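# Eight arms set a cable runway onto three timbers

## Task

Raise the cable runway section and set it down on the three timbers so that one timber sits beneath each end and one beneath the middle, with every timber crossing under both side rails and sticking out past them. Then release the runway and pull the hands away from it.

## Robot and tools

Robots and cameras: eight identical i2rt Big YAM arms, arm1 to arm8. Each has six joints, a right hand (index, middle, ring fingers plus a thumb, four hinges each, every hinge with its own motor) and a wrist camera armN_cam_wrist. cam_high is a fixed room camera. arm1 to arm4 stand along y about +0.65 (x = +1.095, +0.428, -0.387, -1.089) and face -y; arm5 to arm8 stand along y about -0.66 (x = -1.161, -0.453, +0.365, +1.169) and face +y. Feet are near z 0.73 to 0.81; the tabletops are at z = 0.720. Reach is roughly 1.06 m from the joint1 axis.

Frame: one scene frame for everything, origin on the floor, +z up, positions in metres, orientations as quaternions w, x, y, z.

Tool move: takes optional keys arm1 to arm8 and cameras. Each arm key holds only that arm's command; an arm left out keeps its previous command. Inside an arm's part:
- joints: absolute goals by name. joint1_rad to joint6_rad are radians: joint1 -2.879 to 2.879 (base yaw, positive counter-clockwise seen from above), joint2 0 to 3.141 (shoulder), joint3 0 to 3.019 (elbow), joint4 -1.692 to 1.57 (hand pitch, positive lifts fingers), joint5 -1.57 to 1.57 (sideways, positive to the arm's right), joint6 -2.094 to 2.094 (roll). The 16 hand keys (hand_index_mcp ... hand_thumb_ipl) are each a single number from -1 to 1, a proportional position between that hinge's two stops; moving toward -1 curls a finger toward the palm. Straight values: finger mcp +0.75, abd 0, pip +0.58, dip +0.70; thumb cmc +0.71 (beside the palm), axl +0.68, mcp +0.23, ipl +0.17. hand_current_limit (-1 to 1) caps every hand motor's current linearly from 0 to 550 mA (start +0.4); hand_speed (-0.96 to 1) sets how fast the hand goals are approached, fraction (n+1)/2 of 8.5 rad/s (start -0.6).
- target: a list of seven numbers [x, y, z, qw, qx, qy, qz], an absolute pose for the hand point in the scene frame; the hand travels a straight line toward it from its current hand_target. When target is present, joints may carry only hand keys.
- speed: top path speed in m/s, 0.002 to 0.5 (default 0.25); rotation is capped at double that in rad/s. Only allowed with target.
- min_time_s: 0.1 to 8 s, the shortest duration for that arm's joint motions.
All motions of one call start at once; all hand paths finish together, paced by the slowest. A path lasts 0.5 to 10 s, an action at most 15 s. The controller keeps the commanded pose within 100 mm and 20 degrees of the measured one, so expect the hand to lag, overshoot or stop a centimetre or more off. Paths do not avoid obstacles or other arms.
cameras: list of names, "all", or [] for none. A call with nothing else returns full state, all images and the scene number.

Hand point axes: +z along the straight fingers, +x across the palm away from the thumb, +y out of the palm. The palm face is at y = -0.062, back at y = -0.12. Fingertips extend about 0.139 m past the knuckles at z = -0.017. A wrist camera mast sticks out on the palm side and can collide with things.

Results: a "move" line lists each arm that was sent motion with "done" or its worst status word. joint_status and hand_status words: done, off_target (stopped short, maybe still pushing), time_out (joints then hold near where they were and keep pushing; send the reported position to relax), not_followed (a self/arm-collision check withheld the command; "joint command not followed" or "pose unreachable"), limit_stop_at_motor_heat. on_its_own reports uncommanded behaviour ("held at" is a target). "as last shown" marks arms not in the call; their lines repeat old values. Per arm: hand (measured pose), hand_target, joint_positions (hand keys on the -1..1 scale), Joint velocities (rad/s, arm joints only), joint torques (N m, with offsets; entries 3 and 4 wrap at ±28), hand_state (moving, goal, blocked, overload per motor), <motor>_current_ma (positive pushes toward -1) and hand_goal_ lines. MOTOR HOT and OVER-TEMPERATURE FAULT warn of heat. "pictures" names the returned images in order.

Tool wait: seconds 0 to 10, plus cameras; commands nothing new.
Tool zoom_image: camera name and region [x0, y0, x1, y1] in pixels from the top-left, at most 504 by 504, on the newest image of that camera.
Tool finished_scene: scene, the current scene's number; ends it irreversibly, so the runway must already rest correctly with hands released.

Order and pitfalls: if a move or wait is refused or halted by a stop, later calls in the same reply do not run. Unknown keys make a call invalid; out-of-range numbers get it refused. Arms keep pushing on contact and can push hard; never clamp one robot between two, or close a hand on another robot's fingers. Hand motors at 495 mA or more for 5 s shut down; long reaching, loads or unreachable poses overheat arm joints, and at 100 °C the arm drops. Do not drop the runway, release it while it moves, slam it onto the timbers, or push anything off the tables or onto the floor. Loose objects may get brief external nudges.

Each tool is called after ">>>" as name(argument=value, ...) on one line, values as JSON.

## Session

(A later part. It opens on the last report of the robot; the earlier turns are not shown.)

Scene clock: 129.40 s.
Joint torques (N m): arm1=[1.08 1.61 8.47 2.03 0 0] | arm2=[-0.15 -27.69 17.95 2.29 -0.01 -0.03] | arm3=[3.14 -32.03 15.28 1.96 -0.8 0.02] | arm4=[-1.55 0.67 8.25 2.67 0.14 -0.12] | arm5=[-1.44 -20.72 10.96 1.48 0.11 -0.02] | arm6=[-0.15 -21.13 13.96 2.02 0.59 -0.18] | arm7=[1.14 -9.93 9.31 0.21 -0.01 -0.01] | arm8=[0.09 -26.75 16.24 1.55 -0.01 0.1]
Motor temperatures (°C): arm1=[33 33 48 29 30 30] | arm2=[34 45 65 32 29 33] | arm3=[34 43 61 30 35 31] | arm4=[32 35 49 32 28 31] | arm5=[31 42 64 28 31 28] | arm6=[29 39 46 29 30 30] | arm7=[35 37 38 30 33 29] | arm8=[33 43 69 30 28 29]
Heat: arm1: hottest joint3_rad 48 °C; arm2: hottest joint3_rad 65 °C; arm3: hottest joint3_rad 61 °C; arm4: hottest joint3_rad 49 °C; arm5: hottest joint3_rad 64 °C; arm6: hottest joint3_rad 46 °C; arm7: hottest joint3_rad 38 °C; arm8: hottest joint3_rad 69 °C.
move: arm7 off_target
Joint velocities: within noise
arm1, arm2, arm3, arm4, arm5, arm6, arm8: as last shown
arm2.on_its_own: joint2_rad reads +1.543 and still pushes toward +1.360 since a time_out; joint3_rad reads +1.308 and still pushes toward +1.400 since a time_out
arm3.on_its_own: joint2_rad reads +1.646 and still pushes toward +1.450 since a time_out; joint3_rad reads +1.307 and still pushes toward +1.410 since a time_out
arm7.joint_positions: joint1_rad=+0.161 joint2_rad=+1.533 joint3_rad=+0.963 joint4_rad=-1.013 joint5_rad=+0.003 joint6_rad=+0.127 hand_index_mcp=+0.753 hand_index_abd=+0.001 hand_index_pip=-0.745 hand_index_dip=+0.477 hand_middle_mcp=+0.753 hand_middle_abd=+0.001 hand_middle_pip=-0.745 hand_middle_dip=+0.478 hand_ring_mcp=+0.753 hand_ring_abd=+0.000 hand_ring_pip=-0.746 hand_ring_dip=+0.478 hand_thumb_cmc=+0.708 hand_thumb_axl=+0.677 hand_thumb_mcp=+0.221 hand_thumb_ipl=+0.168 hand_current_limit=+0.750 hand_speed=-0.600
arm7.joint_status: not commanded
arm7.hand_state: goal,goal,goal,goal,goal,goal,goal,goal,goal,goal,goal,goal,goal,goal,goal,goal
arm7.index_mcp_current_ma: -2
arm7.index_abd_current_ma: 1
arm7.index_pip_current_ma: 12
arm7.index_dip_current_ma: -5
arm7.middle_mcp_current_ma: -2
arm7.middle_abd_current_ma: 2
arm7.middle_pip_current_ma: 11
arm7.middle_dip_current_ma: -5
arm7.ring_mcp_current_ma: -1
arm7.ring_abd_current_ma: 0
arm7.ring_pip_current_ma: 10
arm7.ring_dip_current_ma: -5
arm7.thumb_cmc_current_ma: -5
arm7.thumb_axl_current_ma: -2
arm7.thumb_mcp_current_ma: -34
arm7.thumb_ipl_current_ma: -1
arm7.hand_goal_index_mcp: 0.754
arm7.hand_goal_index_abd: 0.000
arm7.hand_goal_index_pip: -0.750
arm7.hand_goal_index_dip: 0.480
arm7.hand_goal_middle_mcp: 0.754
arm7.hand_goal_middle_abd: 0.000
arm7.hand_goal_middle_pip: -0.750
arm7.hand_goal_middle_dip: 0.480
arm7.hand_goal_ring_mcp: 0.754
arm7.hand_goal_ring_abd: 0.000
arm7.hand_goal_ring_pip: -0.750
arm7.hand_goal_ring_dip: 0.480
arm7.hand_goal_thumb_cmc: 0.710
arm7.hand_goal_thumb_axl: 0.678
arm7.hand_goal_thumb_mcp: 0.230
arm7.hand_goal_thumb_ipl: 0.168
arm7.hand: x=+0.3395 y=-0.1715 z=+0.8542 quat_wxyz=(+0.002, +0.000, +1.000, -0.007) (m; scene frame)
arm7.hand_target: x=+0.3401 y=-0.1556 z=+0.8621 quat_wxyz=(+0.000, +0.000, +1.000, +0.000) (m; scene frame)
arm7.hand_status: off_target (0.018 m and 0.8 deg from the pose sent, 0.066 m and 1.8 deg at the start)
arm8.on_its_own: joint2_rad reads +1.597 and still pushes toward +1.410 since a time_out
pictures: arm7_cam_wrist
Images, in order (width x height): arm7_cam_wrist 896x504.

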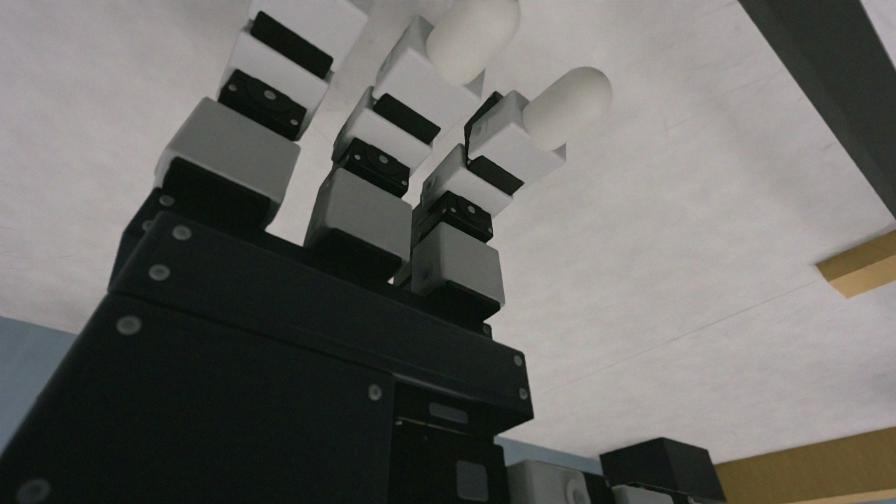

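>>> move(arm7={"target":[0.34,-0.11,0.86,0,0,1,0],"speed":0.1}, cameras=["arm7_cam_wrist"])

Scene clock: 130.83 s.
Joint torques (N m): arm1=[1.26 1.38 8.42 1.99 0.01 0.04] | arm2=[0.15 -28.16 17.7 2.3 -0.03 -0.04] | arm3=[3.14 -31.97 15.25 1.96 -0.8 0.01] | arm4=[-1.67 0.62 8.24 2.67 0.15 -0.11] | arm5=[-0.79 -21.42 11.03 1.74 0.18 -0.02] | arm6=[-0.09 -21.01 14 2.04 0.59 -0.18] | arm7=[1.38 -11.75 9.36 0.2 -0.02 -0.03] | arm8=[0.15 -26.34 16.25 1.46 -0.02 0.08]
Motor temperatures (°C): arm1=[33 33 48 29 30 30] | arm2=[34 45 65 32 29 33] | arm3=[34 43 61 30 35 31] | arm4=[32 35 49 32 28 31] | arm5=[31 42 64 28 31 28] | arm6=[29 39 46 29 30 30] | arm7=[35 37 38 30 33 29] | arm8=[33 43 69 30 28 29]
Heat: arm1: hottest joint3_rad 48 °C; arm2: hottest joint3_rad 65 °C; arm3: hottest joint3_rad 61 °C; arm4: hottest joint3_rad 49 °C; arm5: hottest joint3_rad 64 °C; arm6: hottest joint3_rad 46 °C; arm7: hottest joint3_rad 38 °C; arm8: hottest joint3_rad 69 °C.
move: arm7 off_target
Joint velocities: within noise
arm1, arm4, arm8: as last shown
arm2.joint_positions: joint1_rad=-0.136 joint2_rad=+1.543 joint3_rad=+1.308 joint4_rad=-1.239 joint5_rad=+0.002 joint6_rad=-0.154 hand_index_mcp=+0.831 hand_index_abd=-0.001 hand_index_pip=+0.445 hand_index_dip=-0.780 hand_middle_mcp=+0.829 hand_middle_abd=+0.001 hand_middle_pip=+0.436 hand_middle_dip=-0.787 hand_ring_mcp=+0.823 hand_ring_abd=+0.000 hand_ring_pip=+0.437 hand_ring_dip=-0.799 hand_thumb_cmc=+0.715 hand_thumb_axl=+0.677 hand_thumb_mcp=+0.223 hand_thumb_ipl=+0.168 hand_current_limit=+0.750 hand_speed=-0.600
arm2.joint_status: not commanded
arm2.hand_state: blocked,goal,blocked,blocked,blocked,goal,blocked,blocked,blocked,goal,blocked,blocked,goal,goal,goal,goal
arm2.index_mcp_current_ma: 388
arm2.index_abd_current_ma: 0
arm2.index_pip_current_ma: 246
arm2.index_dip_current_ma: 402
arm2.middle_mcp_current_ma: 381
arm2.middle_abd_current_ma: 0
arm2.middle_pip_current_ma: 213
arm2.middle_dip_current_ma: 372
arm2.ring_mcp_current_ma: 352
arm2.ring_abd_current_ma: 0
arm2.ring_pip_current_ma: 217
arm2.ring_dip_current_ma: 318
arm2.thumb_cmc_current_ma: 0
arm2.thumb_axl_current_ma: 0
arm2.thumb_mcp_current_ma: -3
arm2.thumb_ipl_current_ma: 0
arm2.hand_goal_index_mcp: 0.720
arm2.hand_goal_index_abd: 0.000
arm2.hand_goal_index_pip: 0.360
arm2.hand_goal_index_dip: -0.900
arm2.hand_goal_middle_mcp: 0.720
arm2.hand_goal_middle_abd: 0.000
arm2.hand_goal_middle_pip: 0.360
arm2.hand_goal_middle_dip: -0.900
arm2.hand_goal_ring_mcp: 0.720
arm2.hand_goal_ring_abd: 0.000
arm2.hand_goal_ring_pip: 0.360
arm2.hand_goal_ring_dip: -0.900
arm2.hand_goal_thumb_cmc: 0.714
arm2.hand_goal_thumb_axl: 0.678
arm2.hand_goal_thumb_mcp: 0.226
arm2.hand_goal_thumb_ipl: 0.168
arm2.on_its_own: joint2_rad reads +1.543 and still pushes toward +1.360 since a time_out; joint3_rad reads +1.308 and still pushes toward +1.400 since a time_out
arm2.hand: x=+0.3298 y=+0.1077 z=+0.9246 quat_wxyz=(+0.054, +0.998, -0.002, -0.009) (m; scene frame)
arm2.hand_target: x=+0.3334 y=+0.1010 z=+1.0788 quat_wxyz=(+0.208, +0.978, +0.000, -0.031) (m; scene frame)
arm2.hand_status: not commanded
arm3.joint_positions: joint1_rad=-0.396 joint2_rad=+1.646 joint3_rad=+1.307 joint4_rad=-1.182 joint5_rad=+0.034 joint6_rad=-0.388 hand_index_mcp=+0.827 hand_index_abd=+0.001 hand_index_pip=+0.452 hand_index_dip=-0.781 hand_middle_mcp=+0.823 hand_middle_abd=+0.002 hand_middle_pip=+0.441 hand_middle_dip=-0.779 hand_ring_mcp=+0.825 hand_ring_abd=+0.004 hand_ring_pip=+0.446 hand_ring_dip=-0.803 hand_thumb_cmc=+0.715 hand_thumb_axl=+0.677 hand_thumb_mcp=+0.223 hand_thumb_ipl=+0.168 hand_current_limit=+0.750 hand_speed=-0.600
arm3.joint_status: not commanded
arm3.hand_state: blocked,goal,blocked,blocked,blocked,goal,blocked,blocked,blocked,goal,blocked,blocked,goal,goal,goal,goal
arm3.index_mcp_current_ma: 262
arm3.index_abd_current_ma: 0
arm3.index_pip_current_ma: 184
arm3.index_dip_current_ma: 289
arm3.middle_mcp_current_ma: 247
arm3.middle_abd_current_ma: 0
arm3.middle_pip_current_ma: 148
arm3.middle_dip_current_ma: 297
arm3.ring_mcp_current_ma: 254
arm3.ring_abd_current_ma: 1
arm3.ring_pip_current_ma: 165
arm3.ring_dip_current_ma: 204
arm3.thumb_cmc_current_ma: 0
arm3.thumb_axl_current_ma: 0
arm3.thumb_mcp_current_ma: -1
arm3.thumb_ipl_current_ma: 0
arm3.hand_goal_index_mcp: 0.720
arm3.hand_goal_index_abd: 0.000
arm3.hand_goal_index_pip: 0.360
arm3.hand_goal_index_dip: -0.900
arm3.hand_goal_middle_mcp: 0.720
arm3.hand_goal_middle_abd: 0.000
arm3.hand_goal_middle_pip: 0.360
arm3.hand_goal_middle_dip: -0.900
arm3.hand_goal_ring_mcp: 0.720
arm3.hand_goal_ring_abd: 0.000
arm3.hand_goal_ring_pip: 0.360
arm3.hand_goal_ring_dip: -0.900
arm3.hand_goal_thumb_cmc: 0.714
arm3.hand_goal_thumb_axl: 0.678
arm3.hand_goal_thumb_mcp: 0.226
arm3.hand_goal_thumb_ipl: 0.168
arm3.on_its_own: joint2_rad reads +1.646 and still pushes toward +1.450 since a time_out; joint3_rad reads +1.307 and still pushes toward +1.410 since a time_out
arm3.hand: x=-0.6158 y=+0.1266 z=+0.9105 quat_wxyz=(+0.018, +1.000, -0.013, -0.020) (m; scene frame)
arm3.hand_target: x=-0.6096 y=+0.0994 z=+1.0817 quat_wxyz=(+0.179, +0.981, -0.001, -0.073) (m; scene frame)
arm3.hand_status: not commanded
arm5.joint_positions: joint1_rad=+0.111 joint2_rad=+1.646 joint3_rad=+1.250 joint4_rad=-1.096 joint5_rad=-0.009 joint6_rad=+0.063 hand_index_mcp=+0.775 hand_index_abd=-0.002 hand_index_pip=+0.417 hand_index_dip=-0.850 hand_middle_mcp=+0.768 hand_middle_abd=-0.001 hand_middle_pip=+0.420 hand_middle_dip=-0.848 hand_ring_mcp=+0.765 hand_ring_abd=-0.001 hand_ring_pip=+0.425 hand_ring_dip=-0.858 hand_thumb_cmc=+0.714 hand_thumb_axl=+0.677 hand_thumb_mcp=+0.223 hand_thumb_ipl=+0.168 hand_current_limit=+0.750 hand_speed=-0.600
arm5.joint_status: not commanded
arm5.hand_state: blocked,goal,blocked,blocked,blocked,goal,blocked,blocked,blocked,goal,blocked,blocked,goal,goal,goal,goal
arm5.index_mcp_current_ma: 156
arm5.index_abd_current_ma: -2
arm5.index_pip_current_ma: 150
arm5.index_dip_current_ma: 126
arm5.middle_mcp_current_ma: 130
arm5.middle_abd_current_ma: -1
arm5.middle_pip_current_ma: 158
arm5.middle_dip_current_ma: 133
arm5.ring_mcp_current_ma: 117
arm5.ring_abd_current_ma: 0
arm5.ring_pip_current_ma: 178
arm5.ring_dip_current_ma: 99
arm5.thumb_cmc_current_ma: 0
arm5.thumb_axl_current_ma: 0
arm5.thumb_mcp_current_ma: -3
arm5.thumb_ipl_current_ma: 0
arm5.hand_goal_index_mcp: 0.720
arm5.hand_goal_index_abd: 0.000
arm5.hand_goal_index_pip: 0.360
arm5.hand_goal_index_dip: -0.900
arm5.hand_goal_middle_mcp: 0.720
arm5.hand_goal_middle_abd: 0.000
arm5.hand_goal_middle_pip: 0.360
arm5.hand_goal_middle_dip: -0.900
arm5.hand_goal_ring_mcp: 0.720
arm5.hand_goal_ring_abd: 0.000
arm5.hand_goal_ring_pip: 0.360
arm5.hand_goal_ring_dip: -0.900
arm5.hand_goal_thumb_cmc: 0.714
arm5.hand_goal_thumb_axl: 0.678
arm5.hand_goal_thumb_mcp: 0.226
arm5.hand_goal_thumb_ipl: 0.168
arm5.hand: x=-1.1749 y=-0.0853 z=+0.9018 quat_wxyz=(-0.002, -0.004, +0.999, +0.038) (m; scene frame)
arm5.hand_target: x=-1.1720 y=-0.0655 z=+0.9759 quat_wxyz=(-0.006, -0.001, +0.993, +0.114) (m; scene frame)
arm5.hand_status: not commanded
arm6.joint_positions: joint1_rad=+0.260 joint2_rad=+1.691 joint3_rad=+1.319 joint4_rad=-1.135 joint5_rad=-0.009 joint6_rad=+0.297 hand_index_mcp=+0.845 hand_index_abd=+0.003 hand_index_pip=+0.447 hand_index_dip=-0.847 hand_middle_mcp=+0.864 hand_middle_abd=+0.004 hand_middle_pip=+0.439 hand_middle_dip=-0.830 hand_ring_mcp=-0.746 hand_ring_abd=+0.001 hand_ring_pip=+0.578 hand_ring_dip=+0.503 hand_thumb_cmc=+0.715 hand_thumb_axl=+0.677 hand_thumb_mcp=+0.223 hand_thumb_ipl=+0.168 hand_current_limit=+0.750 hand_speed=-0.600
arm6.joint_status: not commanded
arm6.hand_state: blocked,goal,blocked,blocked,blocked,goal,blocked,blocked,goal,goal,overload,goal,goal,goal,goal,goal
arm6.index_mcp_current_ma: 364
arm6.index_abd_current_ma: 4
arm6.index_pip_current_ma: 302
arm6.index_dip_current_ma: 163
arm6.middle_mcp_current_ma: 463
arm6.middle_abd_current_ma: 5
arm6.middle_pip_current_ma: 268
arm6.middle_dip_current_ma: 233
arm6.ring_mcp_current_ma: 7
arm6.ring_abd_current_ma: 1
arm6.ring_pip_current_ma: 0
arm6.ring_dip_current_ma: 4
arm6.thumb_cmc_current_ma: 1
arm6.thumb_axl_current_ma: -1
arm6.thumb_mcp_current_ma: -5
arm6.thumb_ipl_current_ma: 0
arm6.hand_goal_index_mcp: 0.750
arm6.hand_goal_index_abd: 0.000
arm6.hand_goal_index_pip: 0.360
arm6.hand_goal_index_dip: -0.900
arm6.hand_goal_middle_mcp: 0.750
arm6.hand_goal_middle_abd: 0.000
arm6.hand_goal_middle_pip: 0.360
arm6.hand_goal_middle_dip: -0.900
arm6.hand_goal_ring_mcp: -0.750
arm6.hand_goal_ring_abd: 0.000
arm6.hand_goal_ring_pip: 0.576
arm6.hand_goal_ring_dip: 0.500
arm6.hand_goal_thumb_cmc: 0.714
arm6.hand_goal_thumb_axl: 0.678
arm6.hand_goal_thumb_mcp: 0.226
arm6.hand_goal_thumb_ipl: 0.168
arm6.hand: x=-0.5732 y=-0.0903 z=+0.9059 quat_wxyz=(-0.015, +0.005, +0.999, +0.035) (m; scene frame)
arm6.hand_target: x=-0.5753 y=-0.0657 z=+1.0039 quat_wxyz=(-0.038, +0.000, +0.990, +0.136) (m; scene frame)
arm6.hand_status: not commanded
arm7.joint_positions: joint1_rad=+0.149 joint2_rad=+1.639 joint3_rad=+1.091 joint4_rad=-1.034 joint5_rad=+0.003 joint6_rad=+0.115 hand_index_mcp=+0.753 hand_index_abd=+0.001 hand_index_pip=-0.745 hand_index_dip=+0.477 hand_middle_mcp=+0.753 hand_middle_abd=+0.001 hand_middle_pip=-0.745 hand_middle_dip=+0.478 hand_ring_mcp=+0.753 hand_ring_abd=+0.000 hand_ring_pip=-0.746 hand_ring_dip=+0.478 hand_thumb_cmc=+0.708 hand_thumb_axl=+0.677 hand_thumb_mcp=+0.221 hand_thumb_ipl=+0.168 hand_current_limit=+0.750 hand_speed=-0.600
arm7.joint_status: not commanded
arm7.hand_state: goal,goal,goal,goal,goal,goal,goal,goal,goal,goal,goal,goal,goal,goal,goal,goal
arm7.index_mcp_current_ma: -2
arm7.index_abd_current_ma: 1
arm7.index_pip_current_ma: 12
arm7.index_dip_current_ma: -5
arm7.middle_mcp_current_ma: -2
arm7.middle_abd_current_ma: 2
arm7.middle_pip_current_ma: 11
arm7.middle_dip_current_ma: -5
arm7.ring_mcp_current_ma: -1
arm7.ring_abd_current_ma: 0
arm7.ring_pip_current_ma: 10
arm7.ring_dip_current_ma: -5
arm7.thumb_cmc_current_ma: -5
arm7.thumb_axl_current_ma: -2
arm7.thumb_mcp_current_ma: -34
arm7.thumb_ipl_current_ma: -1
arm7.hand_goal_index_mcp: 0.754
arm7.hand_goal_index_abd: 0.000
arm7.hand_goal_index_pip: -0.750
arm7.hand_goal_index_dip: 0.480
arm7.hand_goal_middle_mcp: 0.754
arm7.hand_goal_middle_abd: 0.000
arm7.hand_goal_middle_pip: -0.750
arm7.hand_goal_middle_dip: 0.480
arm7.hand_goal_ring_mcp: 0.754
arm7.hand_goal_ring_abd: 0.000
arm7.hand_goal_ring_pip: -0.750
arm7.hand_goal_ring_dip: 0.480
arm7.hand_goal_thumb_cmc: 0.710
arm7.hand_goal_thumb_axl: 0.678
arm7.hand_goal_thumb_mcp: 0.230
arm7.hand_goal_thumb_ipl: 0.168
arm7.hand: x=+0.3390 y=-0.1262 z=+0.8535 quat_wxyz=(+0.002, +0.000, +1.000, -0.006) (m; scene frame)
arm7.hand_target: x=+0.3402 y=-0.1106 z=+0.8602 quat_wxyz=(+0.000, +0.000, +1.000, +0.000) (m; scene frame)
arm7.hand_status: off_target (0.017 m and 0.8 deg from the pose sent, 0.062 m and 0.8 deg at the start)
arm8.on_its_own: joint2_rad reads +1.597 and still pushes toward +1.410 since a time_out
pictures: arm7_cam_wrist
Images, in order (width x height): arm7_cam_wrist 896x504.

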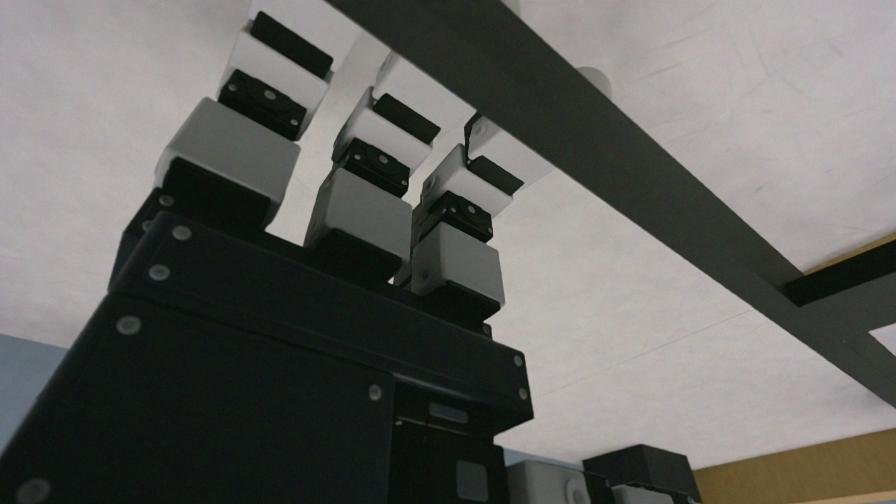

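>>> move(arm7={"target":[0.34,-0.072,0.86,0,0,1,0],"speed":0.1}, cameras=["arm7_cam_wrist"])

Scene clock: 132.43 s.
Joint torques (N m): arm1=[0.79 1.38 8.49 2 0.01 0.02] | arm2=[0.91 -27.58 17.96 2.3 -0.02 0.01] | arm3=[3.31 -31.97 15.32 1.94 -0.81 0.03] | arm4=[-1.67 0.62 8.24 2.69 0.14 -0.11] | arm5=[-1.26 -20.48 11.11 1.52 0.14 -0.03] | arm6=[-0.21 -21.19 13.97 2.04 0.61 -0.18] | arm7=[1.44 -13.51 9.59 0.16 -0.02 -0.03] | arm8=[0.21 -26.58 16.47 1.55 0.01 0.1]
Motor temperatures (°C): arm1=[33 33 48 29 30 30] | arm2=[34 45 66 32 29 33] | arm3=[34 43 62 30 35 31] | arm4=[32 35 49 32 28 31] | arm5=[31 42 64 28 31 28] | arm6=[29 39 47 29 30 30] | arm7=[35 37 38 30 33 29] | arm8=[33 43 69 30 28 29]
Heat: arm1: hottest joint3_rad 48 °C; arm2: hottest joint3_rad 66 °C; arm3: hottest joint3_rad 62 °C; arm4: hottest joint3_rad 49 °C; arm5: hottest joint3_rad 64 °C; arm6: hottest joint3_rad 47 °C; arm7: hottest joint3_rad 38 °C; arm8: hottest joint3_rad 69 °C.
move: arm7 off_target
Joint velocities: within noise
arm1, arm2, arm3, arm4, arm5, arm6: as last shown
arm2.on_its_own: joint2_rad reads +1.543 and still pushes toward +1.360 since a time_out; joint3_rad reads +1.308 and still pushes toward +1.400 since a time_out
arm3.on_its_own: joint2_rad reads +1.646 and still pushes toward +1.450 since a time_out; joint3_rad reads +1.307 and still pushes toward +1.410 since a time_out
arm7.joint_positions: joint1_rad=+0.141 joint2_rad=+1.726 joint3_rad=+1.209 joint4_rad=-1.064 joint5_rad=+0.003 joint6_rad=+0.107 hand_index_mcp=+0.753 hand_index_abd=+0.001 hand_index_pip=-0.745 hand_index_dip=+0.477 hand_middle_mcp=+0.753 hand_middle_abd=+0.001 hand_middle_pip=-0.745 hand_middle_dip=+0.478 hand_ring_mcp=+0.753 hand_ring_abd=+0.000 hand_ring_pip=-0.746 hand_ring_dip=+0.478 hand_thumb_cmc=+0.708 hand_thumb_axl=+0.677 hand_thumb_mcp=+0.221 hand_thumb_ipl=+0.168 hand_current_limit=+0.750 hand_speed=-0.600
arm7.joint_status: not commanded
arm7.hand_state: goal,goal,goal,goal,goal,goal,goal,goal,goal,goal,goal,goal,goal,goal,goal,goal
arm7.index_mcp_current_ma: -2
arm7.index_abd_current_ma: 1
arm7.index_pip_current_ma: 12
arm7.index_dip_current_ma: -5
arm7.middle_mcp_current_ma: -2
arm7.middle_abd_current_ma: 2
arm7.middle_pip_current_ma: 11
arm7.middle_dip_current_ma: -5
arm7.ring_mcp_current_ma: -1
arm7.ring_abd_current_ma: 0
arm7.ring_pip_current_ma: 10
arm7.ring_dip_current_ma: -5
arm7.thumb_cmc_current_ma: -5
arm7.thumb_axl_current_ma: -2
arm7.thumb_mcp_current_ma: -34
arm7.thumb_ipl_current_ma: -1
arm7.hand_goal_index_mcp: 0.754
arm7.hand_goal_index_abd: 0.000
arm7.hand_goal_index_pip: -0.750
arm7.hand_goal_index_dip: 0.480
arm7.hand_goal_middle_mcp: 0.754
arm7.hand_goal_middle_abd: 0.000
arm7.hand_goal_middle_pip: -0.750
arm7.hand_goal_middle_dip: 0.480
arm7.hand_goal_ring_mcp: 0.754
arm7.hand_goal_ring_abd: 0.000
arm7.hand_goal_ring_pip: -0.750
arm7.hand_goal_ring_dip: 0.480
arm7.hand_goal_thumb_cmc: 0.710
arm7.hand_goal_thumb_axl: 0.678
arm7.hand_goal_thumb_mcp: 0.230
arm7.hand_goal_thumb_ipl: 0.168
arm7.hand: x=+0.3382 y=-0.0880 z=+0.8543 quat_wxyz=(+0.002, +0.000, +1.000, -0.006) (m; scene frame)
arm7.hand_target: x=+0.3400 y=-0.0726 z=+0.8601 quat_wxyz=(+0.000, +0.000, +1.000, +0.000) (m; scene frame)
arm7.hand_status: off_target (0.017 m and 0.7 deg from the pose sent, 0.055 m and 0.8 deg at the start)
arm8.joint_positions: joint1_rad=-0.047 joint2_rad=+1.597 joint3_rad=+1.131 joint4_rad=-1.033 joint5_rad=+0.015 joint6_rad=-0.007 hand_index_mcp=+0.823 hand_index_abd=-0.001 hand_index_pip=+0.436 hand_index_dip=-0.797 hand_middle_mcp=+0.820 hand_middle_abd=+0.000 hand_middle_pip=+0.424 hand_middle_dip=-0.792 hand_ring_mcp=+0.809 hand_ring_abd=+0.001 hand_ring_pip=+0.424 hand_ring_dip=-0.792 hand_thumb_cmc=+0.714 hand_thumb_axl=+0.677 hand_thumb_mcp=+0.223 hand_thumb_ipl=+0.168 hand_current_limit=+0.750 hand_speed=-0.600
arm8.joint_status: not commanded
arm8.hand_state: blocked,goal,blocked,blocked,blocked,goal,blocked,blocked,blocked,goal,blocked,blocked,goal,goal,goal,goal
arm8.index_mcp_current_ma: 333
arm8.index_abd_current_ma: 0
arm8.index_pip_current_ma: 197
arm8.index_dip_current_ma: 309
arm8.middle_mcp_current_ma: 321
arm8.middle_abd_current_ma: 0
arm8.middle_pip_current_ma: 154
arm8.middle_dip_current_ma: 331
arm8.ring_mcp_current_ma: 272
arm8.ring_abd_current_ma: 0
arm8.ring_pip_current_ma: 155
arm8.ring_dip_current_ma: 328
arm8.thumb_cmc_current_ma: 0
arm8.thumb_axl_current_ma: 0
arm8.thumb_mcp_current_ma: -2
arm8.thumb_ipl_current_ma: 0
arm8.hand_goal_index_mcp: 0.720
arm8.hand_goal_index_abd: 0.000
arm8.hand_goal_index_pip: 0.360
arm8.hand_goal_index_dip: -0.900
arm8.hand_goal_middle_mcp: 0.720
arm8.hand_goal_middle_abd: 0.000
arm8.hand_goal_middle_pip: 0.360
arm8.hand_goal_middle_dip: -0.900
arm8.hand_goal_ring_mcp: 0.720
arm8.hand_goal_ring_abd: 0.000
arm8.hand_goal_ring_pip: 0.360
arm8.hand_goal_ring_dip: -0.900
arm8.hand_goal_thumb_cmc: 0.714
arm8.hand_goal_thumb_axl: 0.678
arm8.hand_goal_thumb_mcp: 0.226
arm8.hand_goal_thumb_ipl: 0.168
arm8.on_its_own: joint2_rad reads +1.597 and still pushes toward +1.410 since a time_out
arm8.hand: x=+1.1964 y=-0.1146 z=+0.9128 quat_wxyz=(+0.001, -0.002, +0.999, +0.040) (m; scene frame)
arm8.hand_target: x=+1.2027 y=-0.0881 z=+1.0574 quat_wxyz=(+0.002, +0.002, +0.982, +0.188) (m; scene frame)
arm8.hand_status: not commanded
pictures: arm7_cam_wrist
Images, in order (width x height): arm7_cam_wrist 896x504.

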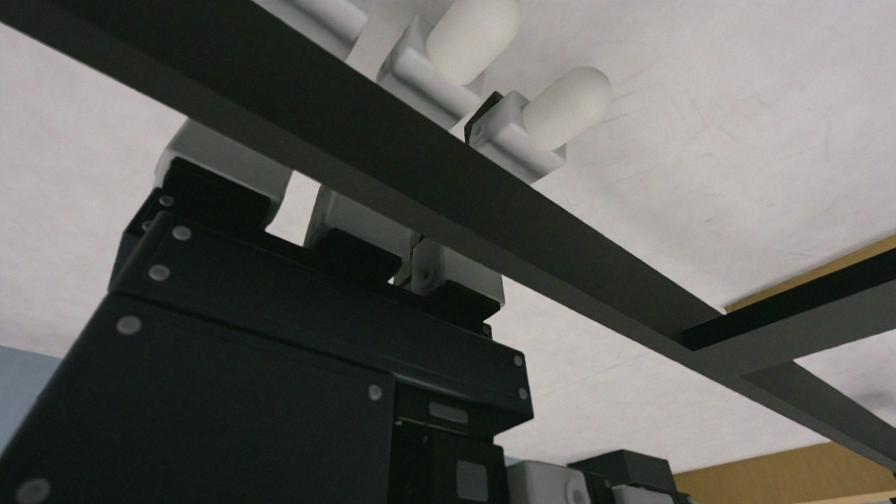

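>>> move(arm7={"joints":{"joint2_rad":1.52,"joint3_rad":1.33,"joint4_rad":-1.12},"min_time_s":2}, cameras=["arm7_cam_wrist","arm8_cam_wrist"])

Scene clock: 137.10 s.
Joint torques (N m): arm1=[0.91 1.55 8.49 1.99 0 0.01] | arm2=[0.56 -26.93 17.94 2.29 0.04 -0.02] | arm3=[3.25 -32.03 15.51 1.91 -0.77 0.01] | arm4=[-1.61 0.56 8.24 2.67 0.14 -0.12] | arm5=[-0.97 -19.37 11.55 1.7 0.11 0] | arm6=[-0.21 -18.9 14.15 2.1 0.53 -0.18] | arm7=[1.14 -24.53 14 -0.51 -0.01 -0.03] | arm8=[0.15 -21.77 16.83 1.77 0 0.08]
Motor temperatures (°C): arm1=[33 33 48 29 30 30] | arm2=[34 46 65 32 29 33] | arm3=[34 43 61 30 35 31] | arm4=[32 35 49 32 28 31] | arm5=[31 41 64 28 31 28] | arm6=[29 39 47 29 30 30] | arm7=[35 37 39 30 33 29] | arm8=[33 44 69 30 28 29]
Heat: arm1: hottest joint3_rad 48 °C; arm2: hottest joint3_rad 65 °C; arm3: hottest joint3_rad 61 °C; arm4: hottest joint3_rad 49 °C; arm5: hottest joint3_rad 64 °C; arm6: hottest joint3_rad 47 °C; arm7: hottest joint3_rad 39 °C; arm8: hottest joint3_rad 69 °C.
move: arm7 time_out
Joint velocities: within noise
arm1, arm2, arm3, arm4, arm5, arm6, arm8: as last shown
arm2.joint_positions: joint1_rad=-0.136 joint2_rad=+1.533 joint3_rad=+1.306 joint4_rad=-1.239 joint5_rad=+0.001 joint6_rad=-0.154 hand_index_mcp=+0.831 hand_index_abd=-0.001 hand_index_pip=+0.445 hand_index_dip=-0.783 hand_middle_mcp=+0.828 hand_middle_abd=+0.001 hand_middle_pip=+0.436 hand_middle_dip=-0.795 hand_ring_mcp=+0.819 hand_ring_abd=+0.000 hand_ring_pip=+0.437 hand_ring_dip=-0.812 hand_thumb_cmc=+0.715 hand_thumb_axl=+0.677 hand_thumb_mcp=+0.223 hand_thumb_ipl=+0.168 hand_current_limit=+0.750 hand_speed=-0.600
arm2.index_dip_current_ma: 387
arm2.middle_mcp_current_ma: 376
arm2.middle_dip_current_ma: 334
arm2.ring_mcp_current_ma: 334
arm2.ring_dip_current_ma: 263
arm2.on_its_own: joint2_rad reads +1.533 and still pushes toward +1.360 since a time_out; joint3_rad reads +1.306 and still pushes toward +1.400 since a time_out
arm2.hand: x=+0.3304 y=+0.1090 z=+0.9290 quat_wxyz=(+0.058, +0.998, -0.002, -0.009) (m; scene frame)
arm2.hand_target: x=+0.3333 y=+0.1011 z=+1.0790 quat_wxyz=(+0.209, +0.977, +0.000, -0.031) (m; scene frame)
arm3.joint_positions: joint1_rad=-0.396 joint2_rad=+1.646 joint3_rad=+1.304 joint4_rad=-1.182 joint5_rad=+0.034 joint6_rad=-0.388 hand_index_mcp=+0.827 hand_index_abd=+0.001 hand_index_pip=+0.456 hand_index_dip=-0.781 hand_middle_mcp=+0.823 hand_middle_abd=+0.002 hand_middle_pip=+0.441 hand_middle_dip=-0.779 hand_ring_mcp=+0.824 hand_ring_abd=+0.004 hand_ring_pip=+0.446 hand_ring_dip=-0.804 hand_thumb_cmc=+0.715 hand_thumb_axl=+0.677 hand_thumb_mcp=+0.223 hand_thumb_ipl=+0.168 hand_current_limit=+0.750 hand_speed=-0.600
arm3.index_pip_current_ma: 199
arm3.ring_mcp_current_ma: 251
arm3.ring_dip_current_ma: 201
arm3.on_its_own: joint2_rad reads +1.646 and still pushes toward +1.450 since a time_out; joint3_rad reads +1.304 and still pushes toward +1.410 since a time_out
arm3.hand: x=-0.6152 y=+0.1276 z=+0.9091 quat_wxyz=(+0.016, +1.000, -0.013, -0.019) (m; scene frame)
arm3.hand_target: x=-0.6096 y=+0.0993 z=+1.0819 quat_wxyz=(+0.179, +0.981, -0.001, -0.073) (m; scene frame)
arm5.joint_positions: joint1_rad=+0.110 joint2_rad=+1.625 joint3_rad=+1.250 joint4_rad=-1.096 joint5_rad=-0.009 joint6_rad=+0.063 hand_index_mcp=+0.768 hand_index_abd=-0.002 hand_index_pip=+0.407 hand_index_dip=-0.859 hand_middle_mcp=+0.764 hand_middle_abd=-0.001 hand_middle_pip=+0.409 hand_middle_dip=-0.852 hand_ring_mcp=+0.761 hand_ring_abd=-0.001 hand_ring_pip=+0.419 hand_ring_dip=-0.858 hand_thumb_cmc=+0.714 hand_thumb_axl=+0.677 hand_thumb_mcp=+0.223 hand_thumb_ipl=+0.168 hand_current_limit=+0.750 hand_speed=-0.600
arm5.index_mcp_current_ma: 127
arm5.index_pip_current_ma: 116
arm5.index_dip_current_ma: 95
arm5.middle_mcp_current_ma: 113
arm5.middle_pip_current_ma: 121
arm5.middle_dip_current_ma: 120
arm5.ring_mcp_current_ma: 103
arm5.ring_pip_current_ma: 157
arm5.hand: x=-1.1742 y=-0.0850 z=+0.9134 quat_wxyz=(-0.003, -0.003, +0.999, +0.049) (m; scene frame)
arm5.hand_target: x=-1.1719 y=-0.0655 z=+0.9759 quat_wxyz=(-0.006, -0.001, +0.993, +0.114) (m; scene frame)
arm6.joint_positions: joint1_rad=+0.259 joint2_rad=+1.663 joint3_rad=+1.319 joint4_rad=-1.135 joint5_rad=-0.007 joint6_rad=+0.297 hand_index_mcp=+0.844 hand_index_abd=+0.003 hand_index_pip=+0.435 hand_index_dip=-0.864 hand_middle_mcp=+0.864 hand_middle_abd=+0.005 hand_middle_pip=+0.439 hand_middle_dip=-0.848 hand_ring_mcp=-0.753 hand_ring_abd=+0.001 hand_ring_pip=+0.578 hand_ring_dip=+0.503 hand_thumb_cmc=+0.715 hand_thumb_axl=+0.677 hand_thumb_mcp=+0.223 hand_thumb_ipl=+0.168 hand_current_limit=+0.750 hand_speed=-0.600
arm6.index_mcp_current_ma: 362
arm6.index_pip_current_ma: 250
arm6.index_dip_current_ma: 99
arm6.middle_mcp_current_ma: 462
arm6.middle_abd_current_ma: 6
arm6.middle_dip_current_ma: 160
arm6.ring_mcp_current_ma: -4
arm6.hand: x=-0.5722 y=-0.0901 z=+0.9215 quat_wxyz=(-0.018, +0.006, +0.999, +0.048) (m; scene frame)
arm6.hand_target: x=-0.5752 y=-0.0658 z=+1.0039 quat_wxyz=(-0.038, +0.001, +0.990, +0.136) (m; scene frame)
arm7.joint_positions: joint1_rad=+0.141 joint2_rad=+1.632 joint3_rad=+1.233 joint4_rad=-1.089 joint5_rad=+0.003 joint6_rad=+0.106 hand_index_mcp=+0.770 hand_index_abd=+0.003 hand_index_pip=-0.720 hand_index_dip=+0.482 hand_middle_mcp=+0.772 hand_middle_abd=+0.003 hand_middle_pip=-0.715 hand_middle_dip=+0.484 hand_ring_mcp=+0.773 hand_ring_abd=+0.003 hand_ring_pip=-0.709 hand_ring_dip=+0.486 hand_thumb_cmc=+0.708 hand_thumb_axl=+0.677 hand_thumb_mcp=+0.221 hand_thumb_ipl=+0.168 hand_current_limit=+0.750 hand_speed=-0.600
arm7.joint_status: joint3_rad time_out (moved +0.024 of +0.121); the others done
arm7.hand_state: goal,goal,blocked,goal,goal,goal,blocked,goal,goal,goal,blocked,goal,goal,goal,goal,goal
arm7.index_mcp_current_ma: 50
arm7.index_abd_current_ma: 5
arm7.index_pip_current_ma: 97
arm7.index_dip_current_ma: 3
arm7.middle_mcp_current_ma: 59
arm7.middle_abd_current_ma: 5
arm7.middle_pip_current_ma: 117
arm7.middle_dip_current_ma: 10
arm7.ring_mcp_current_ma: 63
arm7.ring_abd_current_ma: 6
arm7.ring_pip_current_ma: 142
arm7.ring_dip_current_ma: 14
arm7.thumb_cmc_current_ma: -5
arm7.thumb_axl_current_ma: -2
arm7.thumb_mcp_current_ma: -31
arm7.thumb_ipl_current_ma: -1
arm7.hand_goal_index_mcp: 0.754
arm7.hand_goal_index_abd: 0.000
arm7.hand_goal_index_pip: -0.750
arm7.hand_goal_index_dip: 0.480
arm7.hand_goal_middle_mcp: 0.754
arm7.hand_goal_middle_abd: 0.000
arm7.hand_goal_middle_pip: -0.750
arm7.hand_goal_middle_dip: 0.480
arm7.hand_goal_ring_mcp: 0.754
arm7.hand_goal_ring_abd: 0.000
arm7.hand_goal_ring_pip: -0.750
arm7.hand_goal_ring_dip: 0.480
arm7.hand_goal_thumb_cmc: 0.710
arm7.hand_goal_thumb_axl: 0.678
arm7.hand_goal_thumb_mcp: 0.230
arm7.hand_goal_thumb_ipl: 0.168
arm7.on_its_own: joint3_rad reads +1.233 and still pushes toward +1.330 since a time_out
arm7.hand: x=+0.3371 y=-0.0799 z=+0.9130 quat_wxyz=(-0.003, -0.001, +0.999, +0.040) (m; scene frame)
arm7.hand_target: x=+0.3386 y=-0.0578 z=+1.0192 quat_wxyz=(-0.013, +0.000, +0.992, +0.129) (m; scene frame)
arm7.hand_status: not commanded
arm8.joint_positions: joint1_rad=-0.047 joint2_rad=+1.544 joint3_rad=+1.131 joint4_rad=-1.041 joint5_rad=+0.015 joint6_rad=-0.007 hand_index_mcp=+0.822 hand_index_abd=-0.001 hand_index_pip=+0.436 hand_index_dip=-0.844 hand_middle_mcp=+0.820 hand_middle_abd=+0.000 hand_middle_pip=+0.424 hand_middle_dip=-0.835 hand_ring_mcp=+0.809 hand_ring_abd=+0.001 hand_ring_pip=+0.424 hand_ring_dip=-0.830 hand_thumb_cmc=+0.714 hand_thumb_axl=+0.677 hand_thumb_mcp=+0.223 hand_thumb_ipl=+0.168 hand_current_limit=+0.750 hand_speed=-0.600
arm8.index_mcp_current_ma: 329
arm8.index_dip_current_ma: 128
arm8.middle_dip_current_ma: 158
arm8.ring_dip_current_ma: 177
arm8.thumb_mcp_current_ma: -3
arm8.on_its_own: hand_index_dip moved -0.048 toward your old target -0.900; hand_middle_dip moved -0.044 toward your old target -0.900; hand_ring_dip moved -0.038 toward your old target -0.900
arm8.hand: x=+1.1969 y=-0.1156 z=+0.9398 quat_wxyz=(+0.002, -0.002, +0.998, +0.063) (m; scene frame)
arm8.hand_target: x=+1.2027 y=-0.0881 z=+1.0575 quat_wxyz=(+0.002, +0.002, +0.982, +0.188) (m; scene frame)
pictures: arm7_cam_wrist, arm8_cam_wrist
Images, in order (width x height): arm7_cam_wrist 896x504, arm8_cam_wrist 896x504.

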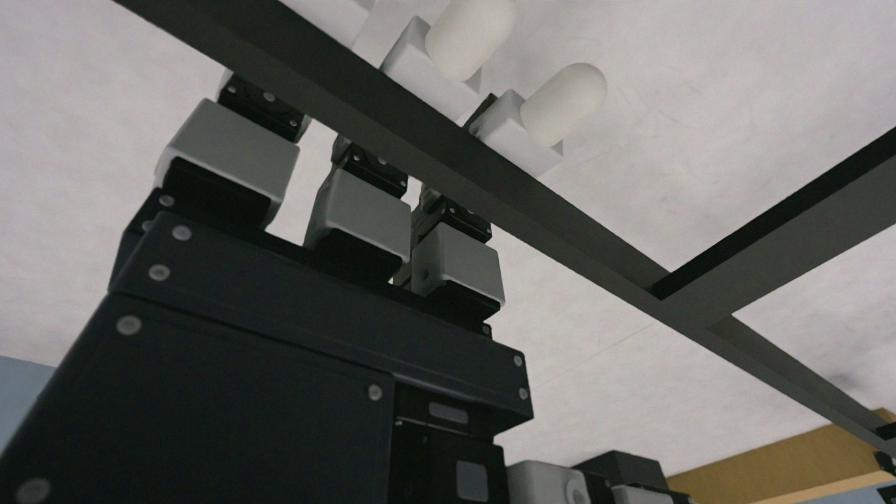

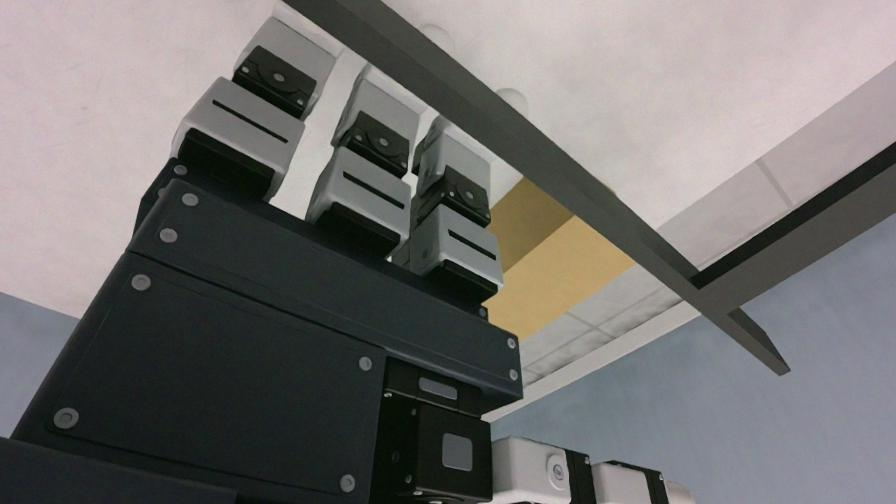

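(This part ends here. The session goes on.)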